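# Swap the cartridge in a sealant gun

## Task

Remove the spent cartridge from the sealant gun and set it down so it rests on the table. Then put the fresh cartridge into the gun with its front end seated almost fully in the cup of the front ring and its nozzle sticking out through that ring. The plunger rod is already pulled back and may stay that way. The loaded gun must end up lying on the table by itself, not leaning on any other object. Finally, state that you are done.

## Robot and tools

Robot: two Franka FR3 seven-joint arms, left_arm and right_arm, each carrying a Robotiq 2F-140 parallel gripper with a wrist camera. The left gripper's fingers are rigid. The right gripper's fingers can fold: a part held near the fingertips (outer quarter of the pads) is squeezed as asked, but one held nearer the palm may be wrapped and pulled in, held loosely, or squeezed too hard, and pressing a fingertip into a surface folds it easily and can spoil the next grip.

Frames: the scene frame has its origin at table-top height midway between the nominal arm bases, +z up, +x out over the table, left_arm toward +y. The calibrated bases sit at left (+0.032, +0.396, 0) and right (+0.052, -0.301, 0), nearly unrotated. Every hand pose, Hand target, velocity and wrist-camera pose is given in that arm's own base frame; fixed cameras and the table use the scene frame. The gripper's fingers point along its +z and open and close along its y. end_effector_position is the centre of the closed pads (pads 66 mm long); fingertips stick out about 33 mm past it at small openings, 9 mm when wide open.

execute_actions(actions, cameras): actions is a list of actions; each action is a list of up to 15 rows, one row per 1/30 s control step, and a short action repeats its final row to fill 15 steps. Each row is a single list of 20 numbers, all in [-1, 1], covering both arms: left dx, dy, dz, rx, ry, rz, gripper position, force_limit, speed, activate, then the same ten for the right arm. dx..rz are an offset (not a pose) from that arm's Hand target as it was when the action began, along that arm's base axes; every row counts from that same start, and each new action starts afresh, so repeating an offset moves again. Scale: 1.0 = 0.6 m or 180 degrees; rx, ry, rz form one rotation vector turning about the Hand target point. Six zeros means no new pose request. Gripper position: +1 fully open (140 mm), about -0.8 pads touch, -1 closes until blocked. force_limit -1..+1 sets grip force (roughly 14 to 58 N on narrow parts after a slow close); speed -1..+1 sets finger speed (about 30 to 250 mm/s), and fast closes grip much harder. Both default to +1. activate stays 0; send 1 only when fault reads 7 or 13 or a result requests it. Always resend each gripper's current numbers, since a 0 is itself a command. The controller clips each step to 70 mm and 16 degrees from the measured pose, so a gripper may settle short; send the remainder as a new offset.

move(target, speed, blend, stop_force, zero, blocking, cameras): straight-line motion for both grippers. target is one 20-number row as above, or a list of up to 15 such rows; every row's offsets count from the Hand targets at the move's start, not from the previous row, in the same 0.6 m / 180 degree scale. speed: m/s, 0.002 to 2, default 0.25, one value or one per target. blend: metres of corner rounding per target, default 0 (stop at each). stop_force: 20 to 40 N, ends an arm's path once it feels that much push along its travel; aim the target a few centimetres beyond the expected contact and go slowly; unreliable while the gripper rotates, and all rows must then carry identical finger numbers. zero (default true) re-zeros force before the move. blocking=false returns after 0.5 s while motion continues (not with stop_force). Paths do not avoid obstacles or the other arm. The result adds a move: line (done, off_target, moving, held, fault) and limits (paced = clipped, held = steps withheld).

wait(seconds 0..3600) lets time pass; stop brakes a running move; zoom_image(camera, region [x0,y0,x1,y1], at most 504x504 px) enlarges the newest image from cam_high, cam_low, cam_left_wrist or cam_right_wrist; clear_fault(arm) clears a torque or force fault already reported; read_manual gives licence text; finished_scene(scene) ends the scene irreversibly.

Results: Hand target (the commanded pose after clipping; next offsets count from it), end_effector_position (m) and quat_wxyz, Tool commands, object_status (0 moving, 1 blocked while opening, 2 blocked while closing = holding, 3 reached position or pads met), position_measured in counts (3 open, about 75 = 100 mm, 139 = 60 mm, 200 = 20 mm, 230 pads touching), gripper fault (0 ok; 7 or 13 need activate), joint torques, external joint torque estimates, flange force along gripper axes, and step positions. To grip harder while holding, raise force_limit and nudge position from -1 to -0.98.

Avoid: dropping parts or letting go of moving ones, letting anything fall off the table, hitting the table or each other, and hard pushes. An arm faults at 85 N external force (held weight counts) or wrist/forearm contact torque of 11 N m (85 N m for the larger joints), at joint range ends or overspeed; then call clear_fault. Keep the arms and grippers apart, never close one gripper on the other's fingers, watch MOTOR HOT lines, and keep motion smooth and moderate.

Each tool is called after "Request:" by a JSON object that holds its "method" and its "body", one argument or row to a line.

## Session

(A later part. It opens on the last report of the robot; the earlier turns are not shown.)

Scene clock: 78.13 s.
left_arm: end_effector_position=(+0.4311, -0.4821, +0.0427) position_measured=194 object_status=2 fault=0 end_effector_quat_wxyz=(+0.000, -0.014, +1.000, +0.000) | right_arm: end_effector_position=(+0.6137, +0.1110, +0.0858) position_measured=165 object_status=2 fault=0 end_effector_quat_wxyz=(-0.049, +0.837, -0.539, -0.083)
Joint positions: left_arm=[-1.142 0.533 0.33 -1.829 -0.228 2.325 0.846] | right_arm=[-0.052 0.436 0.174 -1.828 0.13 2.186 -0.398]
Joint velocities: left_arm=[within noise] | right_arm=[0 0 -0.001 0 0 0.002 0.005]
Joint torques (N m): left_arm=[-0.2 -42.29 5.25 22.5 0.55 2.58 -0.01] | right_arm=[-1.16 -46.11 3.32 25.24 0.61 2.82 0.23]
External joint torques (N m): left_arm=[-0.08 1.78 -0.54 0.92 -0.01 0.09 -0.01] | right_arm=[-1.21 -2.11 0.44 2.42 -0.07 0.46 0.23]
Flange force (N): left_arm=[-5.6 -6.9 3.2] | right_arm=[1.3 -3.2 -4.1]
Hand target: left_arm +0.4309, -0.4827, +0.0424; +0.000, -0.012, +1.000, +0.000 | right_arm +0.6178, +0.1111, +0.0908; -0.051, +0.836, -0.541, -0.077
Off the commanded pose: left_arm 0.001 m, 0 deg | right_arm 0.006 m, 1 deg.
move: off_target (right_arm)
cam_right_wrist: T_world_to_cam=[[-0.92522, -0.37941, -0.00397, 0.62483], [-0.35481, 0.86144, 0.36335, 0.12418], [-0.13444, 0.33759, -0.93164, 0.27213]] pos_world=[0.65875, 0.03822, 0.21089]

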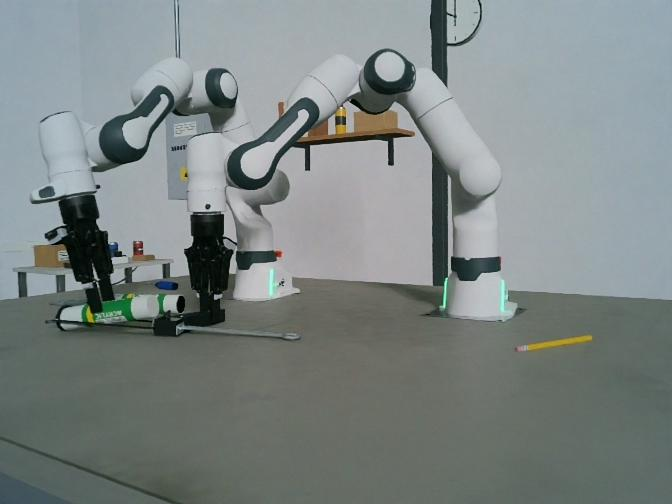

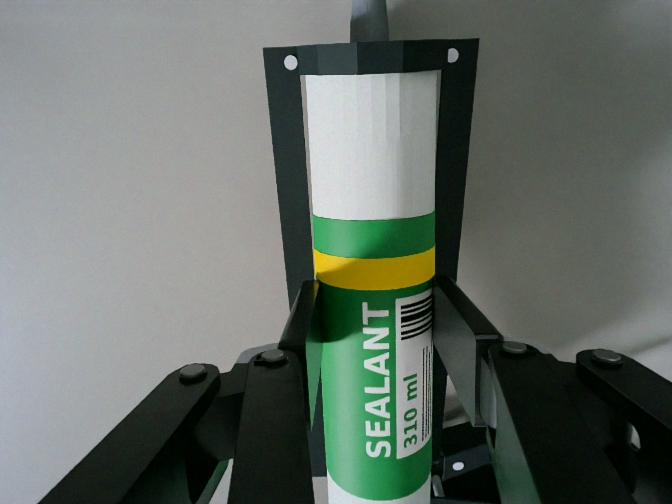

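Request:
{"method": "move", "body": {
  "target": [0,0,0,0,0,0,-1,0,-1,0,-0.0004,0.0021,-0.0056,-0.01303,-0.00568,0,-1,0,-1,0],
  "speed": 0.04,
  "cameras": ["cam_low","cam_right_wrist","cam_left_wrist"]
}}

Request:
{"method": "zoom_image", "body": {
  "camera": "cam_right_wrist",
  "region": [250, 0, 490, 120]
}}

Request:
{"method": "zoom_image", "body": {
  "camera": "cam_low",
  "region": [40, 270, 200, 350]
}}

Scene clock: 79.77 s.
left_arm: end_effector_position=(+0.4311, -0.4821, +0.0427) position_measured=194 object_status=2 fault=0 end_effector_quat_wxyz=(+0.000, -0.014, +1.000, +0.000) | right_arm: end_effector_position=(+0.6130, +0.1126, +0.0822) position_measured=165 object_status=2 fault=0 end_effector_quat_wxyz=(-0.036, +0.839, -0.540, -0.065)
Joint positions: left_arm=[-1.142 0.533 0.33 -1.829 -0.228 2.325 0.846] | right_arm=[-0.012 0.427 0.151 -1.85 0.095 2.217 -0.359]
Joint velocities: left_arm=[within noise] | right_arm=[-0.001 0.001 0 0 0.001 0.001 0.006]
Joint torques (N m): left_arm=[-0.22 -42.29 5.28 22.27 0.6 2.43 0] | right_arm=[-1.27 -45.98 2.67 25.26 0.44 2.94 0.18]
External joint torques (N m): left_arm=[-0.32 1.84 -0.7 0.63 0.04 -0.08 0] | right_arm=[-1.49 -2.19 0.02 2.53 -0.2 0.52 0.19]
Flange force (N): left_arm=[-4.7 -6.3 3.0] | right_arm=[2.0 -3.3 -4.1]
Hand target: left_arm +0.4309, -0.4827, +0.0424; +0.000, -0.012, +1.000, +0.000 | right_arm +0.6175, +0.1123, +0.0874; -0.039, +0.837, -0.542, -0.058
Off the commanded pose: left_arm 0.001 m, 0 deg | right_arm 0.007 m, 1 deg.
move: off_target (right_arm)
cam_left_wrist: T_world_to_cam=[[-0.04932, 0.99783, 0.0437, 0.49892], [0.8987, 0.02525, 0.43783, -0.40676], [0.43578, 0.06087, -0.89799, 0.01724]] pos_world=[0.38265, -0.48861, 0.17178]
cam_right_wrist: T_world_to_cam=[[-0.92484, -0.38033, -0.00396, 0.6247], [-0.36128, 0.87517, 0.3218, 0.12972], [-0.11893, 0.29905, -0.9468, 0.26411]] pos_world=[0.65602, 0.04509, 0.21079]
Images, in order (width x height): cam_low 672x504, cam_left_wrist 672x504, cam_right_wrist 672x504.

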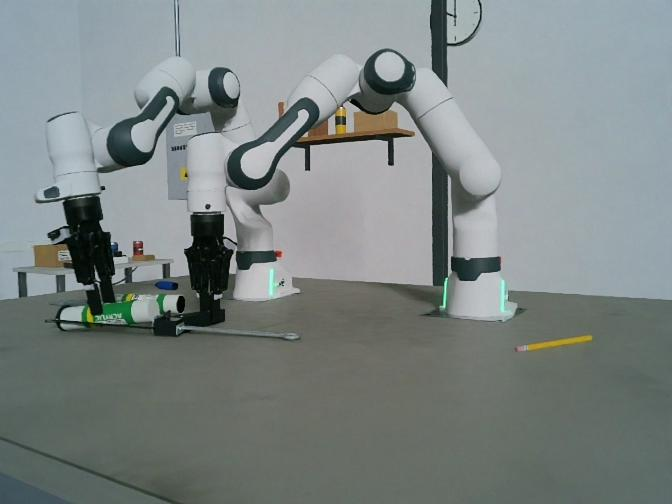

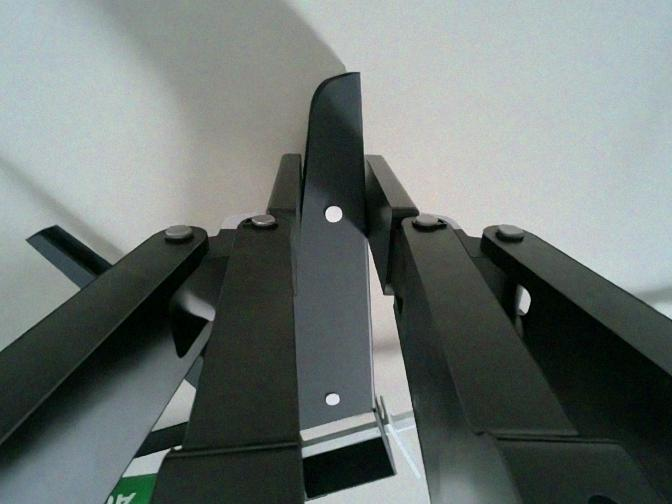

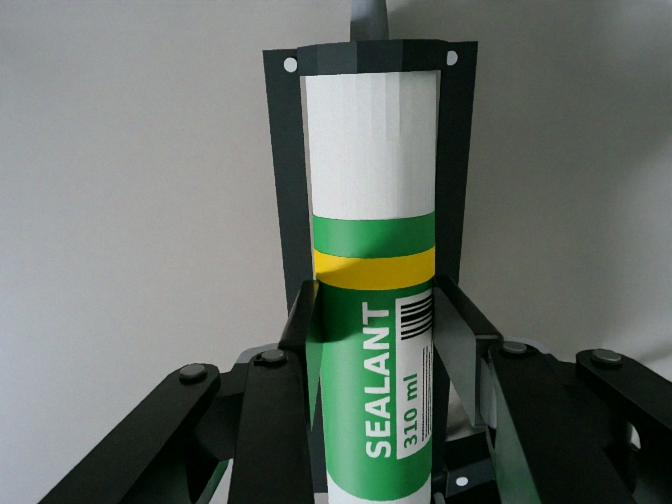

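Scaled by 2.100.

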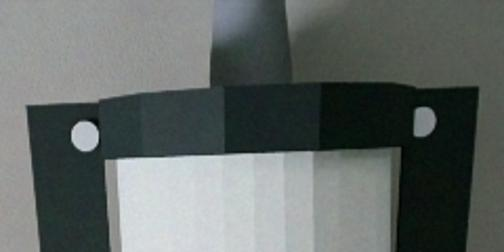

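Scaled by 3.150.

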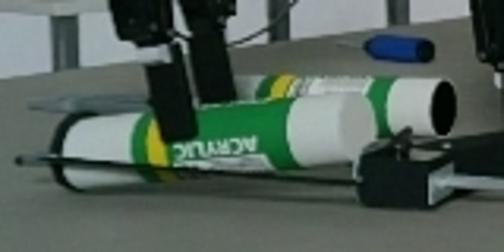

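Request:
{"method": "move", "body": {
  "target": [0,0,0,0,0,0,-1,0,-1,0,0.0001,0.001,-0.0062,-0.01283,-0.0056,0,-1,0,-1,0],
  "speed": 0.04,
  "cameras": ["cam_low","cam_right_wrist","cam_left_wrist"]
}}

Request:
{"method": "zoom_image", "body": {
  "camera": "cam_right_wrist",
  "region": [250, 0, 490, 120]
}}

Request:
{"method": "zoom_image", "body": {
  "camera": "cam_low",
  "region": [40, 270, 200, 350]
}}

Request:
{"method": "zoom_image", "body": {
  "camera": "cam_right_wrist",
  "region": [280, 400, 520, 504]
}}

Scene clock: 82.33 s.
left_arm: end_effector_position=(+0.4311, -0.4822, +0.0427) position_measured=194 object_status=2 fault=0 end_effector_quat_wxyz=(+0.000, -0.014, +1.000, +0.000) | right_arm: end_effector_position=(+0.6126, +0.1139, +0.0784) position_measured=165 object_status=2 fault=0 end_effector_quat_wxyz=(-0.023, +0.840, -0.540, -0.047)
Joint positions: left_arm=[-1.142 0.533 0.33 -1.829 -0.228 2.325 0.846] | right_arm=[0.028 0.42 0.127 -1.869 0.058 2.245 -0.319]
Joint velocities: left_arm=[within noise] | right_arm=[0.001 0.002 0 0.001 0 0.002 0.006]
Joint torques (N m): left_arm=[-0.18 -42.3 5.31 22.01 0.51 2.26 0.04] | right_arm=[-1.72 -45.69 1.89 25.23 0.26 3.1 0.1]
External joint torques (N m): left_arm=[-0.02 1.76 -0.44 0.41 -0.04 -0.23 0.04] | right_arm=[-1.62 -2.25 -0.12 2.71 -0.34 0.63 0.1]
Flange force (N): left_arm=[-4.6 -5.4 2.7] | right_arm=[2.5 -3.6 -3.9]
Hand target: left_arm +0.4309, -0.4827, +0.0424; +0.000, -0.012, +1.000, +0.000 | right_arm +0.6176, +0.1129, +0.0837; -0.027, +0.838, -0.543, -0.040
Off the commanded pose: left_arm 0.001 m, 0 deg | right_arm 0.007 m, 1 deg.
move: off_target (right_arm)
cam_left_wrist: T_world_to_cam=[[-0.04928, 0.99783, 0.04361, 0.49902], [0.8987, 0.02525, 0.43783, -0.40676], [0.43578, 0.06077, -0.898, 0.0172]] pos_world=[0.38265, -0.48871, 0.17178]
cam_right_wrist: T_world_to_cam=[[-0.92443, -0.38134, -0.004, 0.62465], [-0.3671, 0.88696, 0.28024, 0.13512], [-0.10332, 0.26053, -0.95992, 0.25602]] pos_world=[0.6535, 0.05165, 0.21039]
Images, in order (width x height): cam_low 672x504, cam_left_wrist 672x504, cam_right_wrist 672x504.

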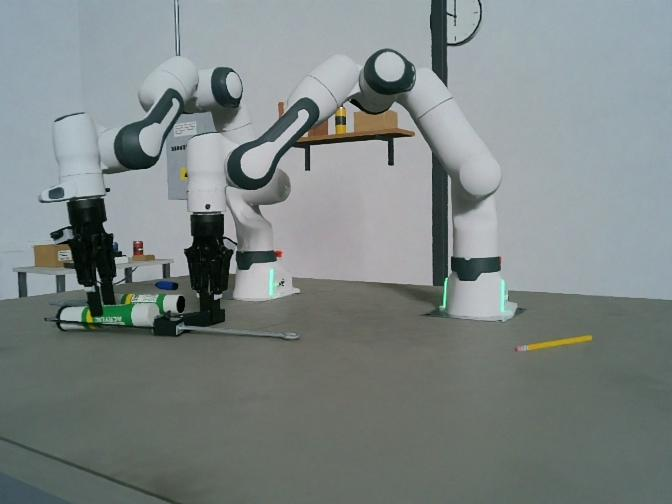

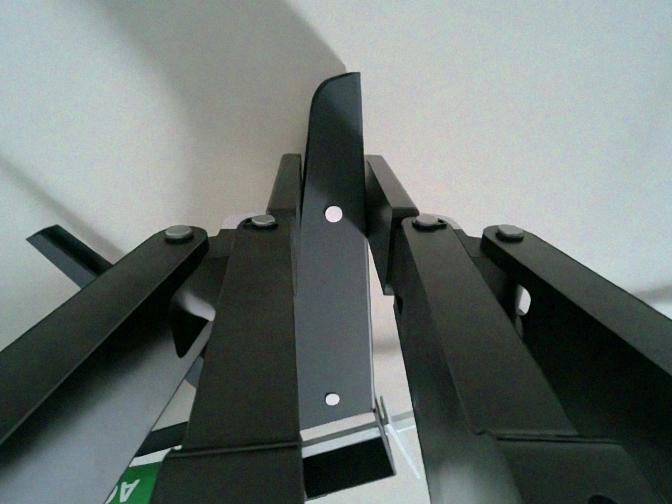

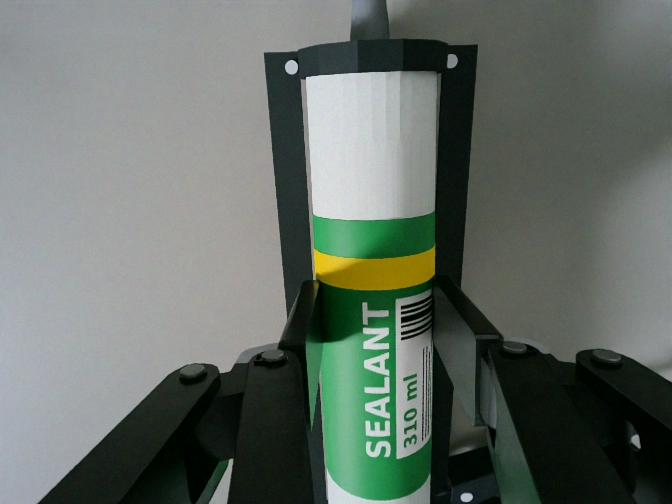

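Scaled by 2.100.

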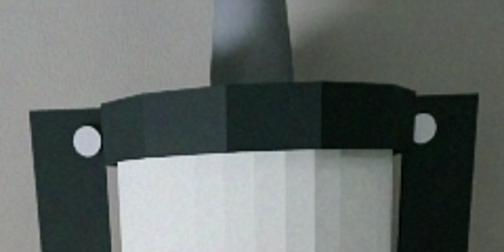

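Scaled by 3.150.

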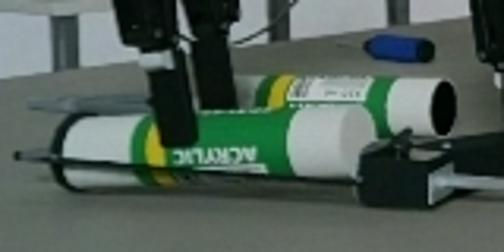

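Scaled by 2.100.

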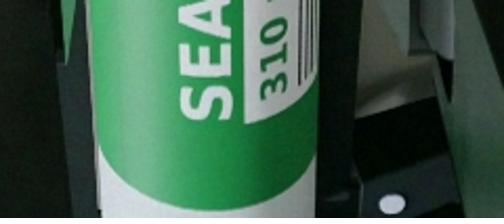

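Request:
{"method": "move", "body": {
  "target": [0,0,0,0,0,0,-1,0,-1,0,0,0.0008,-0.0063,-0.01273,-0.00555,0,-1,0,-1,0],
  "speed": 0.04,
  "cameras": ["cam_low","cam_right_wrist","cam_left_wrist"]
}}

Request:
{"method": "zoom_image", "body": {
  "camera": "cam_right_wrist",
  "region": [250, 0, 490, 120]
}}

Request:
{"method": "zoom_image", "body": {
  "camera": "cam_low",
  "region": [120, 290, 200, 340]
}}

Request:
{"method": "zoom_image", "body": {
  "camera": "cam_low",
  "region": [40, 270, 200, 350]
}}

Scene clock: 83.90 s.
left_arm: end_effector_position=(+0.4311, -0.4822, +0.0427) position_measured=194 object_status=2 fault=0 end_effector_quat_wxyz=(+0.000, -0.014, +1.000, +0.000) | right_arm: end_effector_position=(+0.6122, +0.1150, +0.0743) position_measured=165 object_status=2 fault=0 end_effector_quat_wxyz=(-0.011, +0.841, -0.540, -0.029)
Joint positions: left_arm=[-1.142 0.533 0.33 -1.829 -0.228 2.325 0.846] | right_arm=[0.07 0.415 0.102 -1.887 0.019 2.272 -0.277]
Joint velocities: left_arm=[within noise] | right_arm=[0 -0.001 -0.002 -0.002 0.001 0.001 0.007]
Joint torques (N m): left_arm=[-0.18 -42.31 5.29 22.02 0.52 2.25 0.02] | right_arm=[-2 -45.68 1.08 25.19 0.08 3.21 0.12]
External joint torques (N m): left_arm=[-0.01 1.58 -0.42 0.54 -0.04 -0.23 0.02] | right_arm=[-2.01 -2.26 -0.64 2.71 -0.5 0.68 0.12]
Flange force (N): left_arm=[-4.6 -5.5 2.4] | right_arm=[3.2 -3.4 -3.7]
Hand target: left_arm +0.4309, -0.4827, +0.0424; +0.000, -0.012, +1.000, +0.000 | right_arm +0.6176, +0.1134, +0.0799; -0.015, +0.839, -0.544, -0.022
Off the commanded pose: left_arm 0.001 m, 0 deg | right_arm 0.008 m, 1 deg.
move: off_target (right_arm)
cam_left_wrist: T_world_to_cam=[[-0.04928, 0.99783, 0.04361, 0.49902], [0.8987, 0.02525, 0.43783, -0.40676], [0.43578, 0.06077, -0.898, 0.0172]] pos_world=[0.38265, -0.48871, 0.17178]
cam_right_wrist: T_world_to_cam=[[-0.92394, -0.38252, -0.00401, 0.62444], [-0.37237, 0.89692, 0.23849, 0.14032], [-0.08763, 0.22184, -0.97114, 0.24738]] pos_world=[0.65087, 0.05813, 0.20928]
Images, in order (width x height): cam_low 672x504, cam_left_wrist 672x504, cam_right_wrist 672x504.

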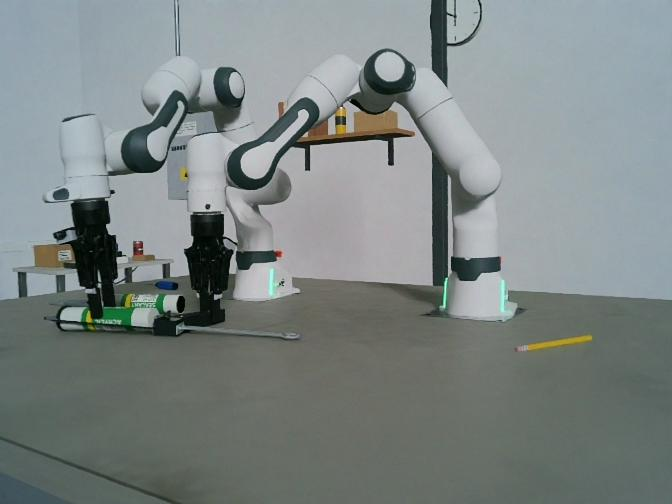

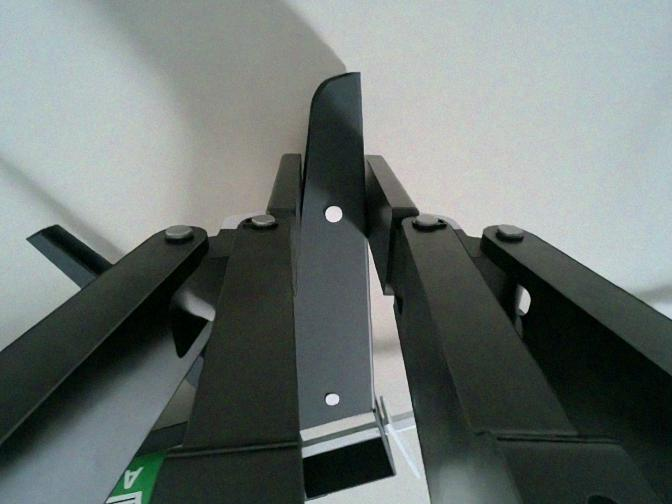

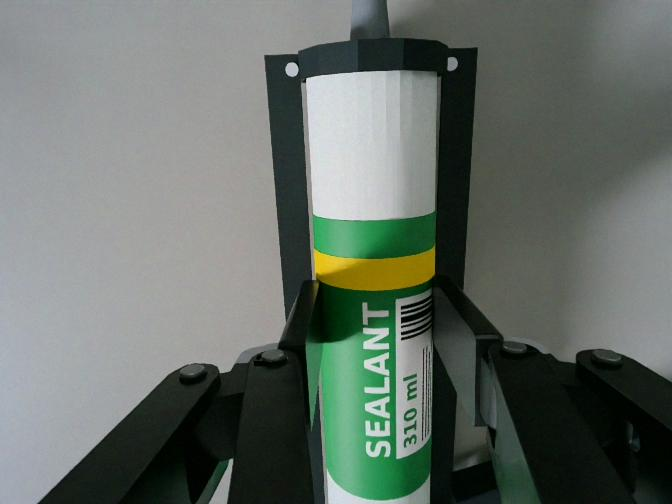

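Scaled by 2.100.

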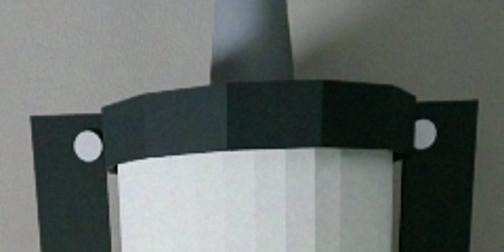

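Scaled by 6.300.

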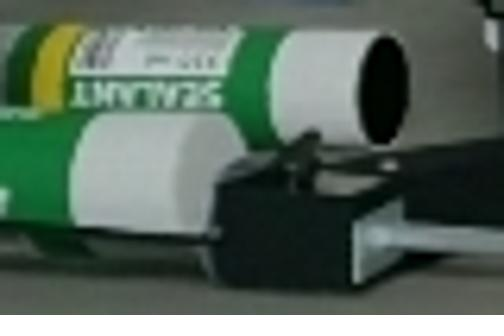

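Scaled by 3.150.

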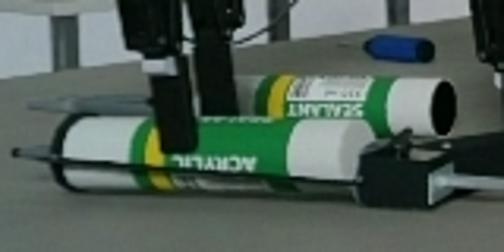

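Request:
{"method": "move", "body": {
  "target": [0,0,0,0,0,0,-1,0,-1,0,0.0001,0.0005,-0.0066,-0.01273,-0.00555,0,-1,0,-1,0],
  "speed": 0.04,
  "cameras": ["cam_low","cam_right_wrist","cam_left_wrist"]
}}

Request:
{"method": "zoom_image", "body": {
  "camera": "cam_right_wrist",
  "region": [250, 0, 490, 120]
}}

Request:
{"method": "zoom_image", "body": {
  "camera": "cam_low",
  "region": [40, 270, 200, 350]
}}

Scene clock: 85.60 s.
left_arm: end_effector_position=(+0.4311, -0.4822, +0.0428) position_measured=194 object_status=2 fault=0 end_effector_quat_wxyz=(+0.000, -0.014, +1.000, +0.000) | right_arm: end_effector_position=(+0.6116, +0.1159, +0.0701) position_measured=165 object_status=2 fault=0 end_effector_quat_wxyz=(+0.001, +0.841, -0.540, -0.011)
Joint positions: left_arm=[-1.142 0.533 0.33 -1.829 -0.228 2.325 0.846] | right_arm=[0.113 0.413 0.074 -1.903 -0.022 2.297 -0.233]
Joint velocities: left_arm=[within noise] | right_arm=[-0.001 0.001 0 0.001 -0.001 0.002 0.005]
Joint torques (N m): left_arm=[-0.19 -42.3 5.28 21.98 0.52 2.26 0] | right_arm=[-2.34 -45.6 0.23 25.21 -0.12 3.44 0.11]
External joint torques (N m): left_arm=[0.09 1.86 -0.39 0.37 -0.03 -0.22 0] | right_arm=[-2.37 -2.21 -1.13 2.81 -0.67 0.88 0.11]
Flange force (N): left_arm=[-4.8 -5.5 2.9] | right_arm=[4.0 -3.6 -3.0]
Hand target: left_arm +0.4309, -0.4827, +0.0424; +0.000, -0.012, +1.000, +0.000 | right_arm +0.6176, +0.1137, +0.0759; -0.003, +0.839, -0.544, -0.004
Off the commanded pose: left_arm 0.001 m, 0 deg | right_arm 0.009 m, 1 deg.
move: off_target (right_arm)
cam_left_wrist: T_world_to_cam=[[-0.04928, 0.99783, 0.04361, 0.49902], [0.8987, 0.02525, 0.43783, -0.40676], [0.43578, 0.06077, -0.898, 0.0172]] pos_world=[0.38265, -0.48871, 0.17178]
cam_right_wrist: T_world_to_cam=[[-0.92367, -0.38318, -0.0037, 0.62415], [-0.3764, 0.90543, 0.19629, 0.14475], [-0.07186, 0.1827, -0.98054, 0.23862]] pos_world=[0.64814, 0.0645, 0.20788]
Images, in order (width x height): cam_low 672x504, cam_left_wrist 672x504, cam_right_wrist 672x504.

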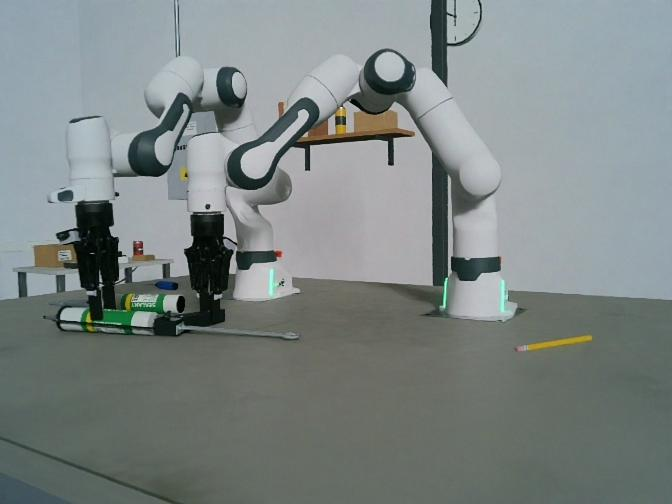

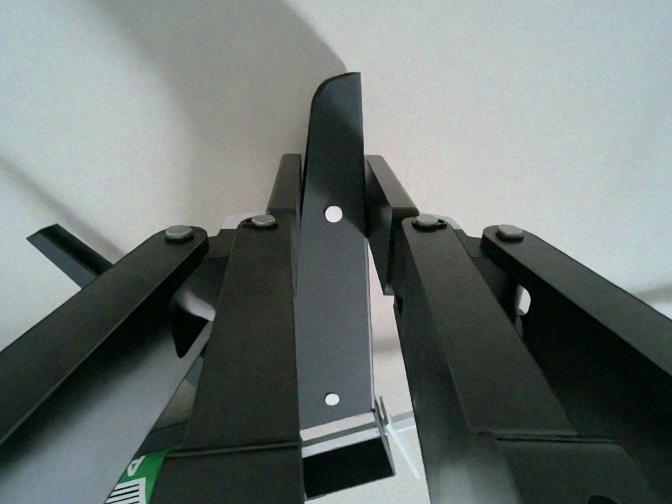

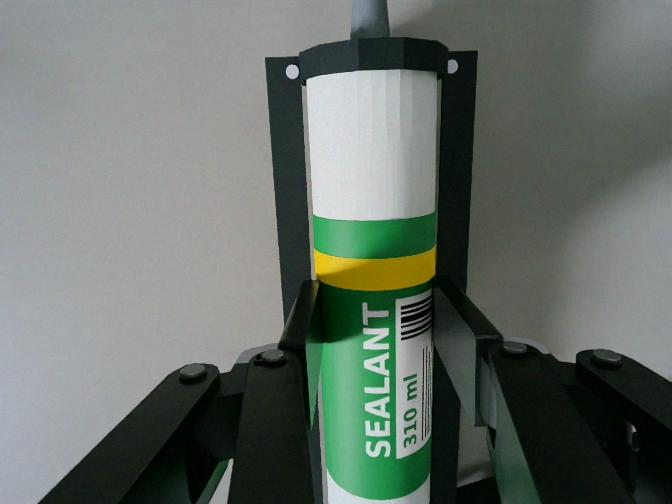

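Scaled by 2.100.

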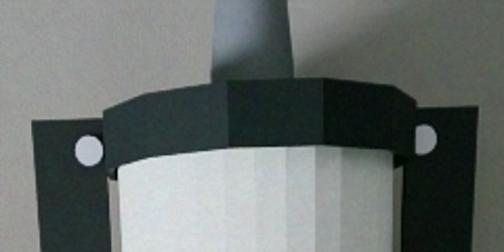

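Scaled by 3.150.

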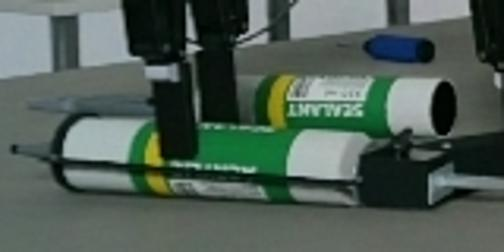

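Request:
{"method": "zoom_image", "body": {
  "camera": "cam_low",
  "region": [45, 295, 115, 345]
}}

Request:
{"method": "zoom_image", "body": {
  "camera": "cam_low",
  "region": [110, 295, 180, 345]
}}

Scaled by 7.200.

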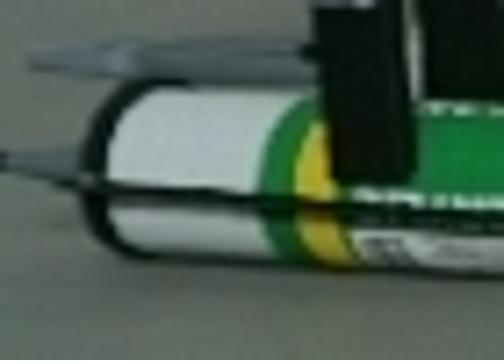

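Scaled by 7.200.

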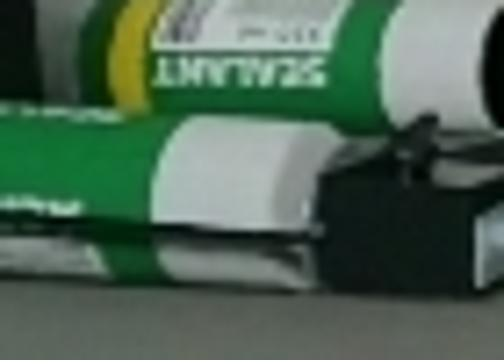

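Request:
{"method": "move", "body": {
  "target": [0,0,0,0,0,0,-1,0,-1,0,0.0006,-0.0006,-0.004,-0.008,-0.00349,0,-1,0,-1,0],
  "speed": 0.03,
  "cameras": ["cam_low","cam_right_wrist","cam_high"]
}}

Request:
{"method": "zoom_image", "body": {
  "camera": "cam_right_wrist",
  "region": [250, 0, 490, 120]
}}

Request:
{"method": "zoom_image", "body": {
  "camera": "cam_low",
  "region": [45, 295, 115, 345]
}}

Request:
{"method": "zoom_image", "body": {
  "camera": "cam_low",
  "region": [110, 295, 180, 345]
}}

Scene clock: 87.47 s.
left_arm: end_effector_position=(+0.4311, -0.4828, +0.0430) position_measured=194 object_status=2 fault=0 end_effector_quat_wxyz=(+0.000, -0.013, +1.000, -0.001) | right_arm: end_effector_position=(+0.6120, +0.1168, +0.0690) position_measured=165 object_status=2 fault=0 end_effector_quat_wxyz=(+0.008, +0.841, -0.540, +0.000)
Joint positions: left_arm=[-1.142 0.533 0.329 -1.828 -0.228 2.325 0.846] | right_arm=[0.142 0.41 0.055 -1.911 -0.047 2.309 -0.205]
Joint velocities: left_arm=[within noise] | right_arm=[0.001 0 0 -0.002 0 0.001 0.006]
Joint torques (N m): left_arm=[-0.04 -42.34 5.43 21.68 0.52 2.16 -0.03] | right_arm=[-2.64 -44.27 -0.68 24.77 -0.44 3.59 0.24]
External joint torques (N m): left_arm=[0.21 1.86 -0.25 0 -0.04 -0.34 -0.02] | right_arm=[-2.63 -1.06 -1.74 2.51 -0.99 1.03 0.23]
Flange force (N): left_arm=[-4.0 -4.3 2.7] | right_arm=[4.7 -5.1 -0.5]
Hand target: left_arm +0.4309, -0.4827, +0.0424; +0.000, -0.012, +1.000, +0.000 | right_arm +0.6180, +0.1134, +0.0735; +0.005, +0.839, -0.544, +0.008
Off the commanded pose: left_arm 0.001 m, 0 deg | right_arm 0.008 m, 1 deg.
move: off_target (right_arm)
cam_right_wrist: T_world_to_cam=[[-0.92349, -0.38358, -0.00512, 0.6249], [-0.37883, 0.90978, 0.16965, 0.14708], [-0.06041, 0.15861, -0.98549, 0.23357]] pos_world=[0.64692, 0.06885, 0.20843]
Images, in order (width x height): cam_high 672x504, cam_low 672x504, cam_right_wrist 672x504.

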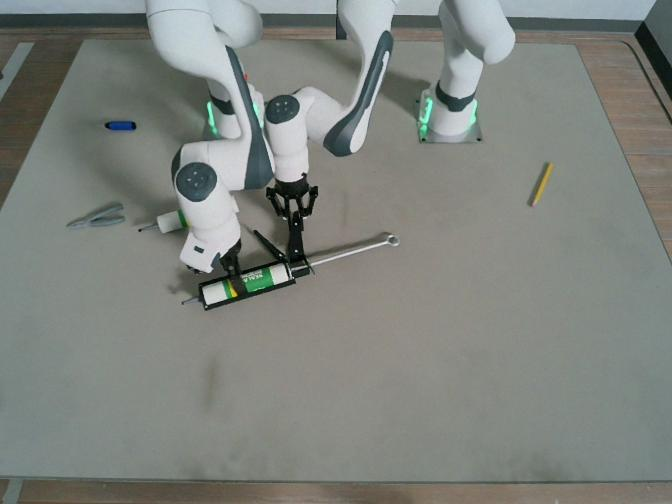

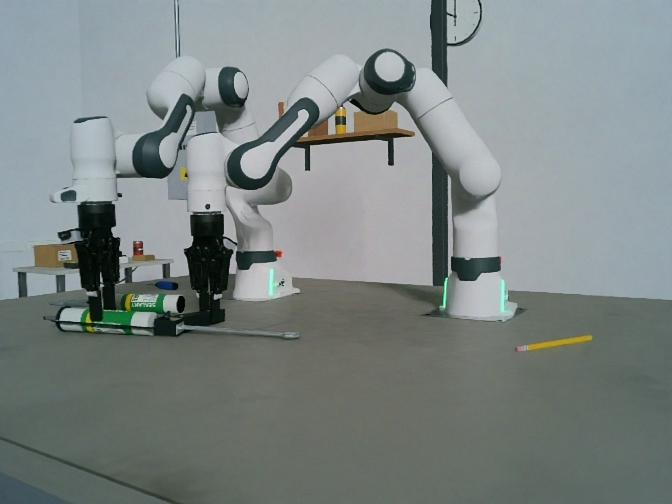

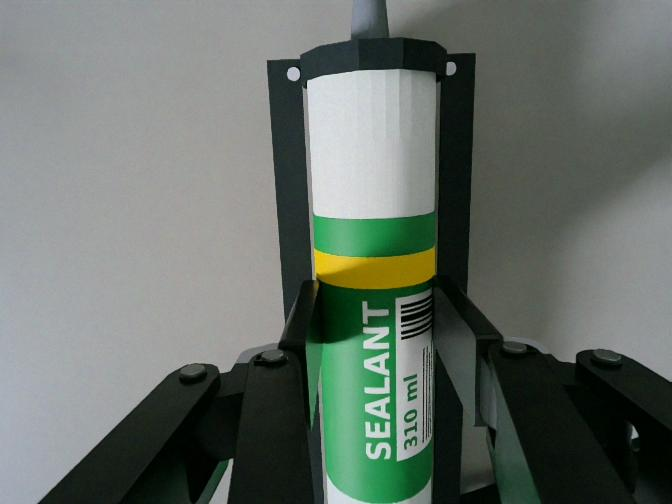

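Scaled by 2.100.

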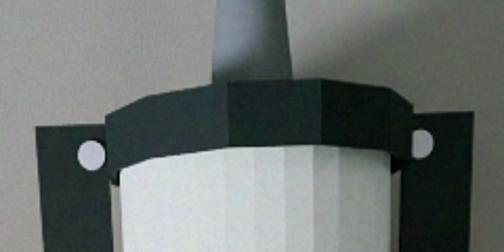

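Scaled by 7.200.

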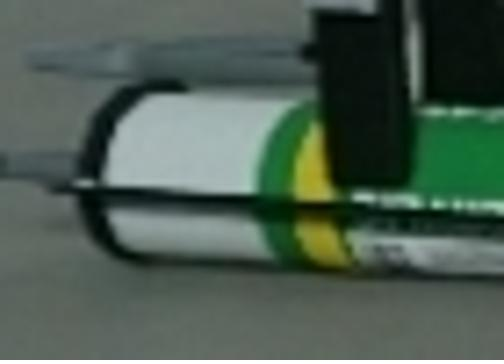

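Scaled by 7.200.

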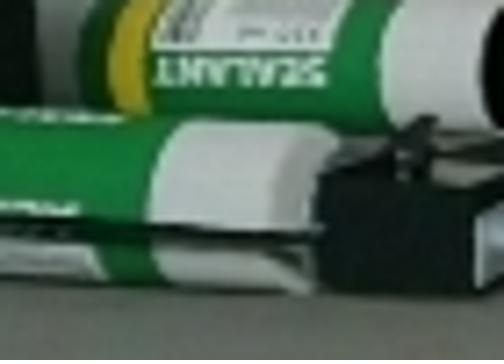

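Request:
{"method": "move", "body": {
  "target": [0,0,0,0,0,0,-1,0,-1,0,0,0,0.0027,-0.00305,-0.00133,0,-1,0,-1,0],
  "speed": 0.03,
  "cameras": ["cam_low","cam_right_wrist"]
}}

Request:
{"method": "zoom_image", "body": {
  "camera": "cam_right_wrist",
  "region": [250, 0, 490, 120]
}}

Request:
{"method": "zoom_image", "body": {
  "camera": "cam_low",
  "region": [45, 295, 115, 345]
}}

Request:
{"method": "zoom_image", "body": {
  "camera": "cam_low",
  "region": [110, 295, 180, 345]
}}

Scene clock: 89.33 s.
left_arm: end_effector_position=(+0.4313, -0.4829, +0.0430) position_measured=194 object_status=2 fault=0 end_effector_quat_wxyz=(+0.001, -0.013, +1.000, -0.001) | right_arm: end_effector_position=(+0.6117, +0.1167, +0.0697) position_measured=165 object_status=2 fault=0 end_effector_quat_wxyz=(+0.012, +0.841, -0.540, +0.004)
Joint positions: left_arm=[-1.142 0.533 0.329 -1.828 -0.228 2.326 0.846] | right_arm=[0.154 0.407 0.046 -1.914 -0.056 2.31 -0.194]
Joint velocities: left_arm=[within noise] | right_arm=[0.003 0.001 -0.003 0 0 -0.001 0.005]
Joint torques (N m): left_arm=[-0.04 -42.35 5.44 21.63 0.55 2.06 0] | right_arm=[-2.29 -45.01 -0.89 25.14 -0.48 3.56 0.12]
External joint torques (N m): left_arm=[0.14 1.79 -0.28 -0.01 0 -0.43 0] | right_arm=[-2.17 -1.83 -1.76 2.85 -1.02 0.99 0.11]
Flange force (N): left_arm=[-3.9 -4.2 2.4] | right_arm=[4.2 -4.7 -1.9]
Hand target: left_arm +0.4309, -0.4827, +0.0424; +0.000, -0.012, +1.000, +0.000 | right_arm +0.6180, +0.1134, +0.0752; +0.008, +0.839, -0.544, +0.012
Off the commanded pose: left_arm 0.001 m, 0 deg | right_arm 0.009 m, 1 deg.
move: off_target (right_arm)
cam_right_wrist: T_world_to_cam=[[-0.92352, -0.38351, -0.00455, 0.62462], [-0.37928, 0.91144, 0.15947, 0.1478], [-0.05701, 0.149, -0.98719, 0.23337]] pos_world=[0.64621, 0.07007, 0.20965]

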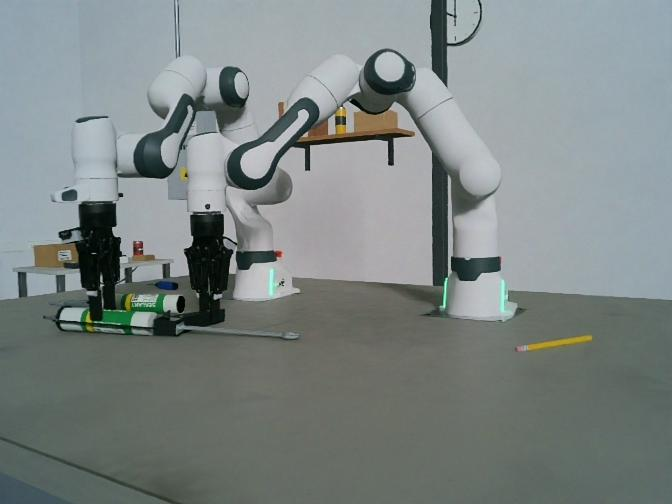

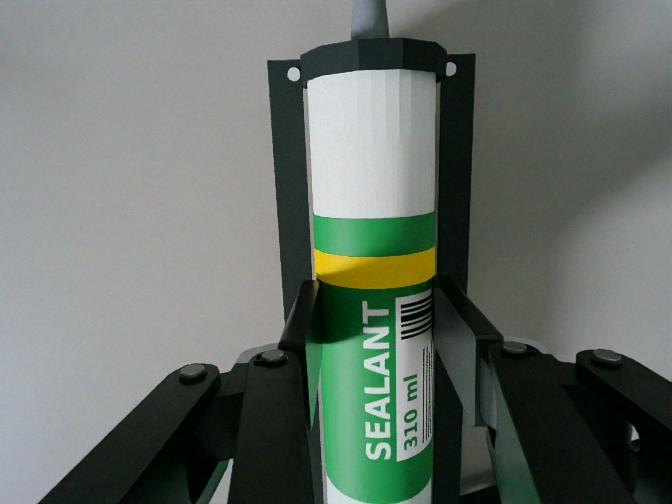

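Scaled by 2.100.

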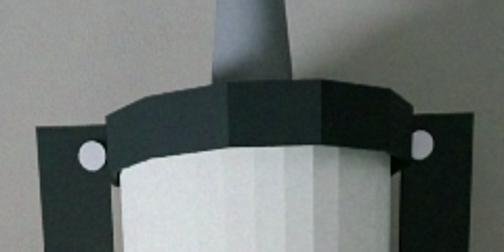

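Scaled by 7.200.

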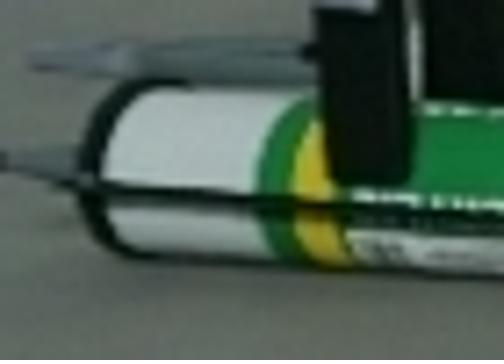

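Scaled by 7.200.

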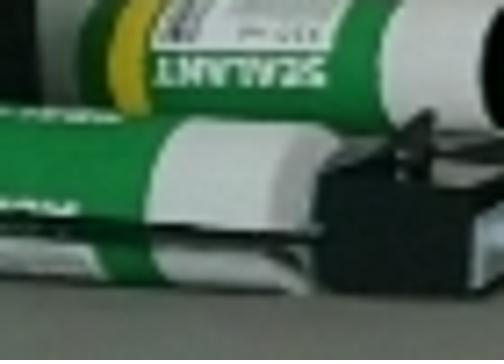

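Request:
{"method": "move", "body": {
  "target": [0,0,0,0,0,0,-1,0,-1,0,0.00167,-0.0038,0,0,0,0,-1,0,-1,0],
  "speed": 0.03,
  "cameras": ["cam_low","cam_right_wrist"]
}}

Request:
{"method": "zoom_image", "body": {
  "camera": "cam_right_wrist",
  "region": [250, 0, 490, 120]
}}

Request:
{"method": "zoom_image", "body": {
  "camera": "cam_low",
  "region": [45, 295, 115, 345]
}}

Request:
{"method": "zoom_image", "body": {
  "camera": "cam_low",
  "region": [110, 295, 180, 345]
}}

Scene clock: 90.07 s.
left_arm: end_effector_position=(+0.4317, -0.4834, +0.0433) position_measured=194 object_status=2 fault=0 end_effector_quat_wxyz=(+0.001, -0.013, +1.000, -0.001) | right_arm: end_effector_position=(+0.6119, +0.1157, +0.0697) position_measured=165 object_status=2 fault=0 end_effector_quat_wxyz=(+0.012, +0.841, -0.541, +0.005)
Joint positions: left_arm=[-1.142 0.533 0.329 -1.828 -0.228 2.328 0.846] | right_arm=[0.154 0.407 0.045 -1.914 -0.056 2.31 -0.194]
Joint torques (N m): left_arm=[0.01 -42.36 5.39 21.43 0.61 1.86 -0.04] | right_arm=[-3.61 -44.52 -1.38 25.56 -0.37 3.48 -0.06]
External joint torques (N m): left_arm=[0.02 1.48 -0.43 0 0.06 -0.61 -0.04] | right_arm=[-3.62 -1.36 -2.31 3.31 -0.92 0.92 -0.06]
Flange force (N): left_arm=[-3.3 -4.1 1.5] | right_arm=[7.2 -7.3 -1.6]
Hand target: left_arm +0.4309, -0.4827, +0.0424; +0.000, -0.012, +1.000, +0.000 | right_arm +0.6190, +0.1111, +0.0752; +0.008, +0.839, -0.544, +0.012
Off the commanded pose: left_arm 0.001 m, 0 deg | right_arm 0.010 m, 1 deg.
move: off_target (right_arm)
cam_right_wrist: T_world_to_cam=[[-0.92432, -0.38158, -0.00432, 0.62457], [-0.37738, 0.91234, 0.15879, 0.14755], [-0.05665, 0.1484, -0.9873, 0.23345]] pos_world=[0.64621, 0.06906, 0.20975]

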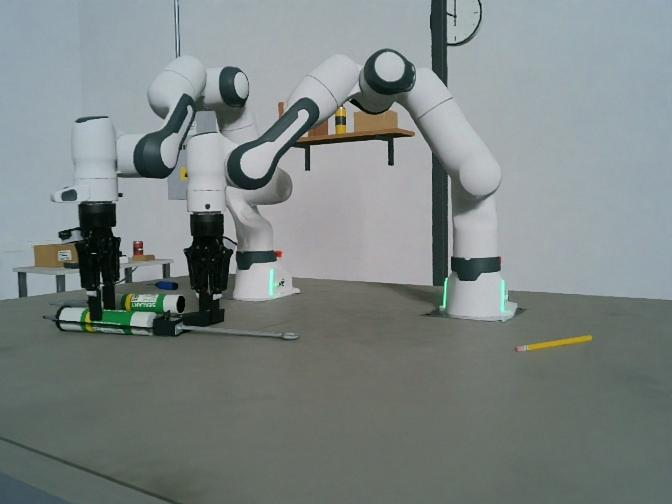

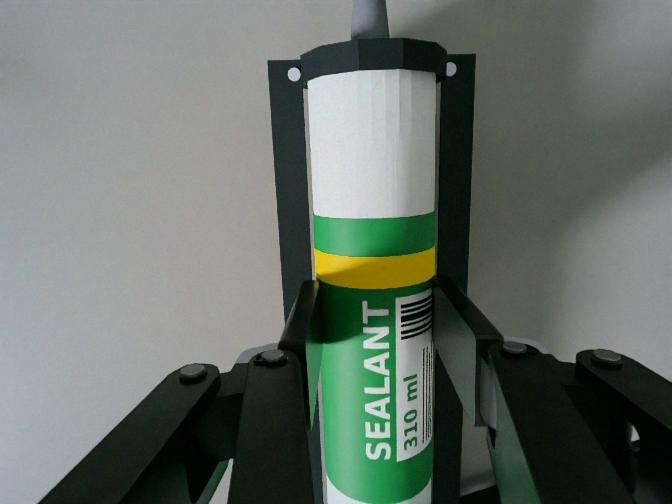

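Scaled by 2.100.

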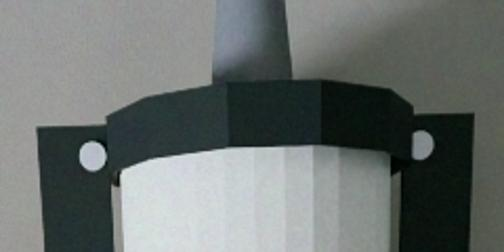

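Scaled by 7.200.

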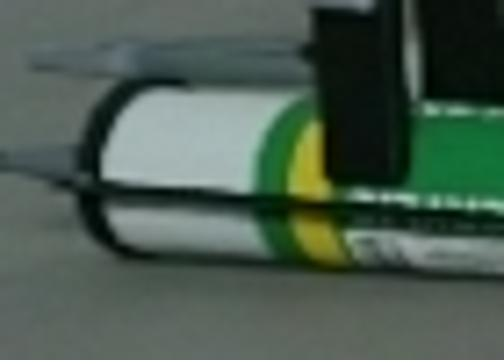

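Scaled by 7.200.

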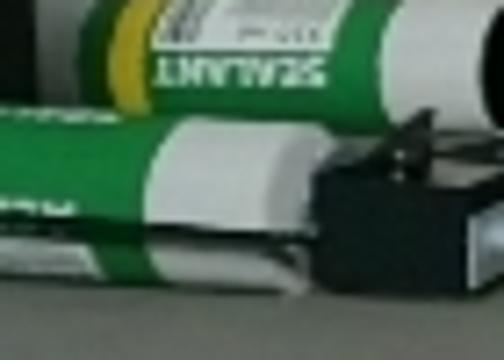

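Request:
{"method": "move", "body": {
  "target": [0,0,0,0,0,0,-1,0,-1,0,0.00167,-0.0038,0,0,0,0,-1,0,-1,0],
  "speed": 0.03,
  "cameras": ["cam_low","cam_right_wrist"]
}}

Request:
{"method": "zoom_image", "body": {
  "camera": "cam_right_wrist",
  "region": [250, 0, 490, 120]
}}

Request:
{"method": "zoom_image", "body": {
  "camera": "cam_low",
  "region": [45, 295, 115, 345]
}}

Request:
{"method": "zoom_image", "body": {
  "camera": "cam_low",
  "region": [110, 295, 180, 345]
}}

Scene clock: 91.23 s.
left_arm: end_effector_position=(+0.4322, -0.4839, +0.0436) position_measured=194 object_status=2 fault=0 end_effector_quat_wxyz=(+0.002, -0.013, +1.000, -0.002) | right_arm: end_effector_position=(+0.6124, +0.1151, +0.0698) position_measured=165 object_status=2 fault=0 end_effector_quat_wxyz=(+0.012, +0.840, -0.542, +0.005)
Joint positions: left_arm=[-1.142 0.533 0.329 -1.827 -0.228 2.329 0.846] | right_arm=[0.154 0.408 0.044 -1.913 -0.056 2.31 -0.194]
Joint torques (N m): left_arm=[0.01 -42.17 5.41 21.07 0.63 1.61 0] | right_arm=[-3.97 -44.32 -1.97 26.31 -0.49 3.63 -0.14]
External joint torques (N m): left_arm=[0.11 1.91 -0.38 -0.52 0.08 -0.88 0] | right_arm=[-3.88 -1.11 -2.81 4.05 -1.03 1.08 -0.14]
Flange force (N): left_arm=[-3.1 -3.4 1.9] | right_arm=[8.6 -10.6 -1.2]
Hand target: left_arm +0.4309, -0.4827, +0.0424; +0.000, -0.012, +1.000, +0.000 | right_arm +0.6200, +0.1088, +0.0752; +0.008, +0.839, -0.544, +0.012
Off the commanded pose: left_arm 0.002 m, 0 deg | right_arm 0.011 m, 1 deg.
move: off_target (right_arm)
cam_right_wrist: T_world_to_cam=[[-0.9247, -0.38067, -0.00478, 0.62498], [-0.37658, 0.91277, 0.15824, 0.1478], [-0.05587, 0.14812, -0.98739, 0.2332]] pos_world=[0.64661, 0.06846, 0.20986]

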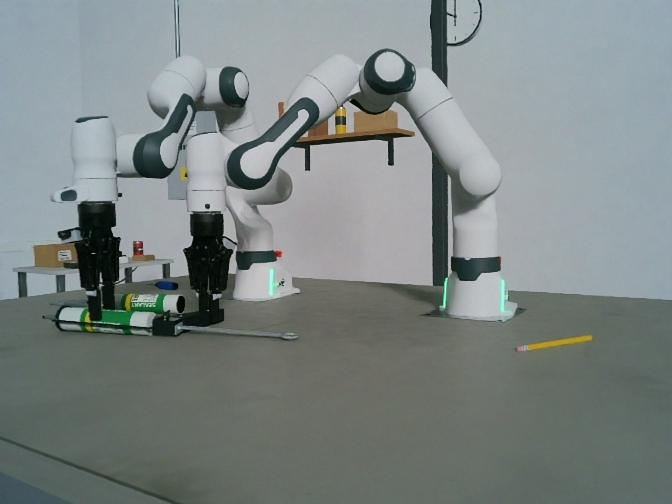

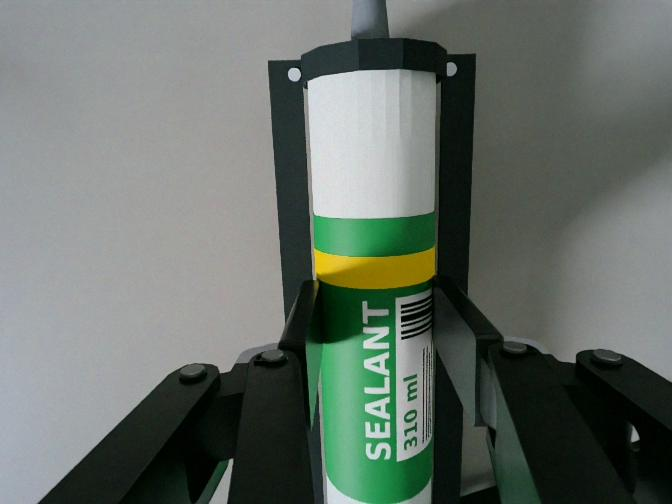

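Scaled by 2.100.

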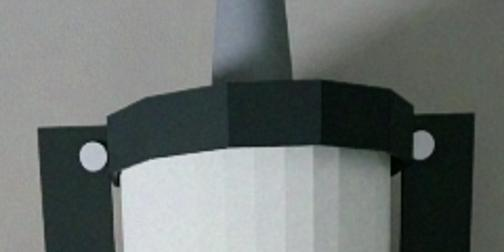

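Scaled by 7.200.

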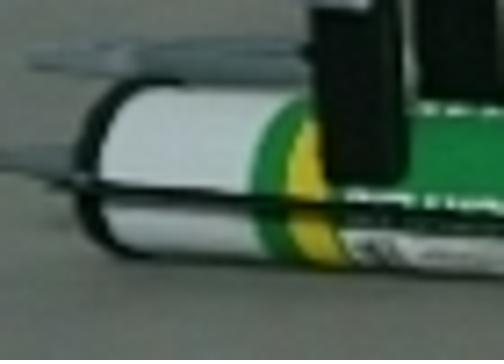

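Scaled by 7.200.

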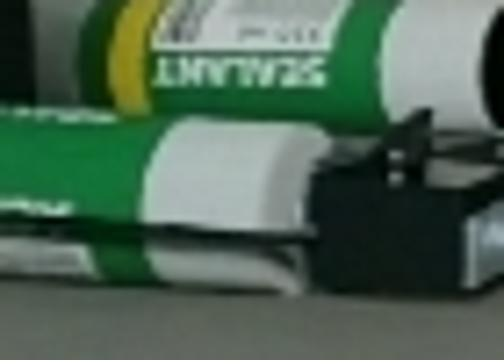

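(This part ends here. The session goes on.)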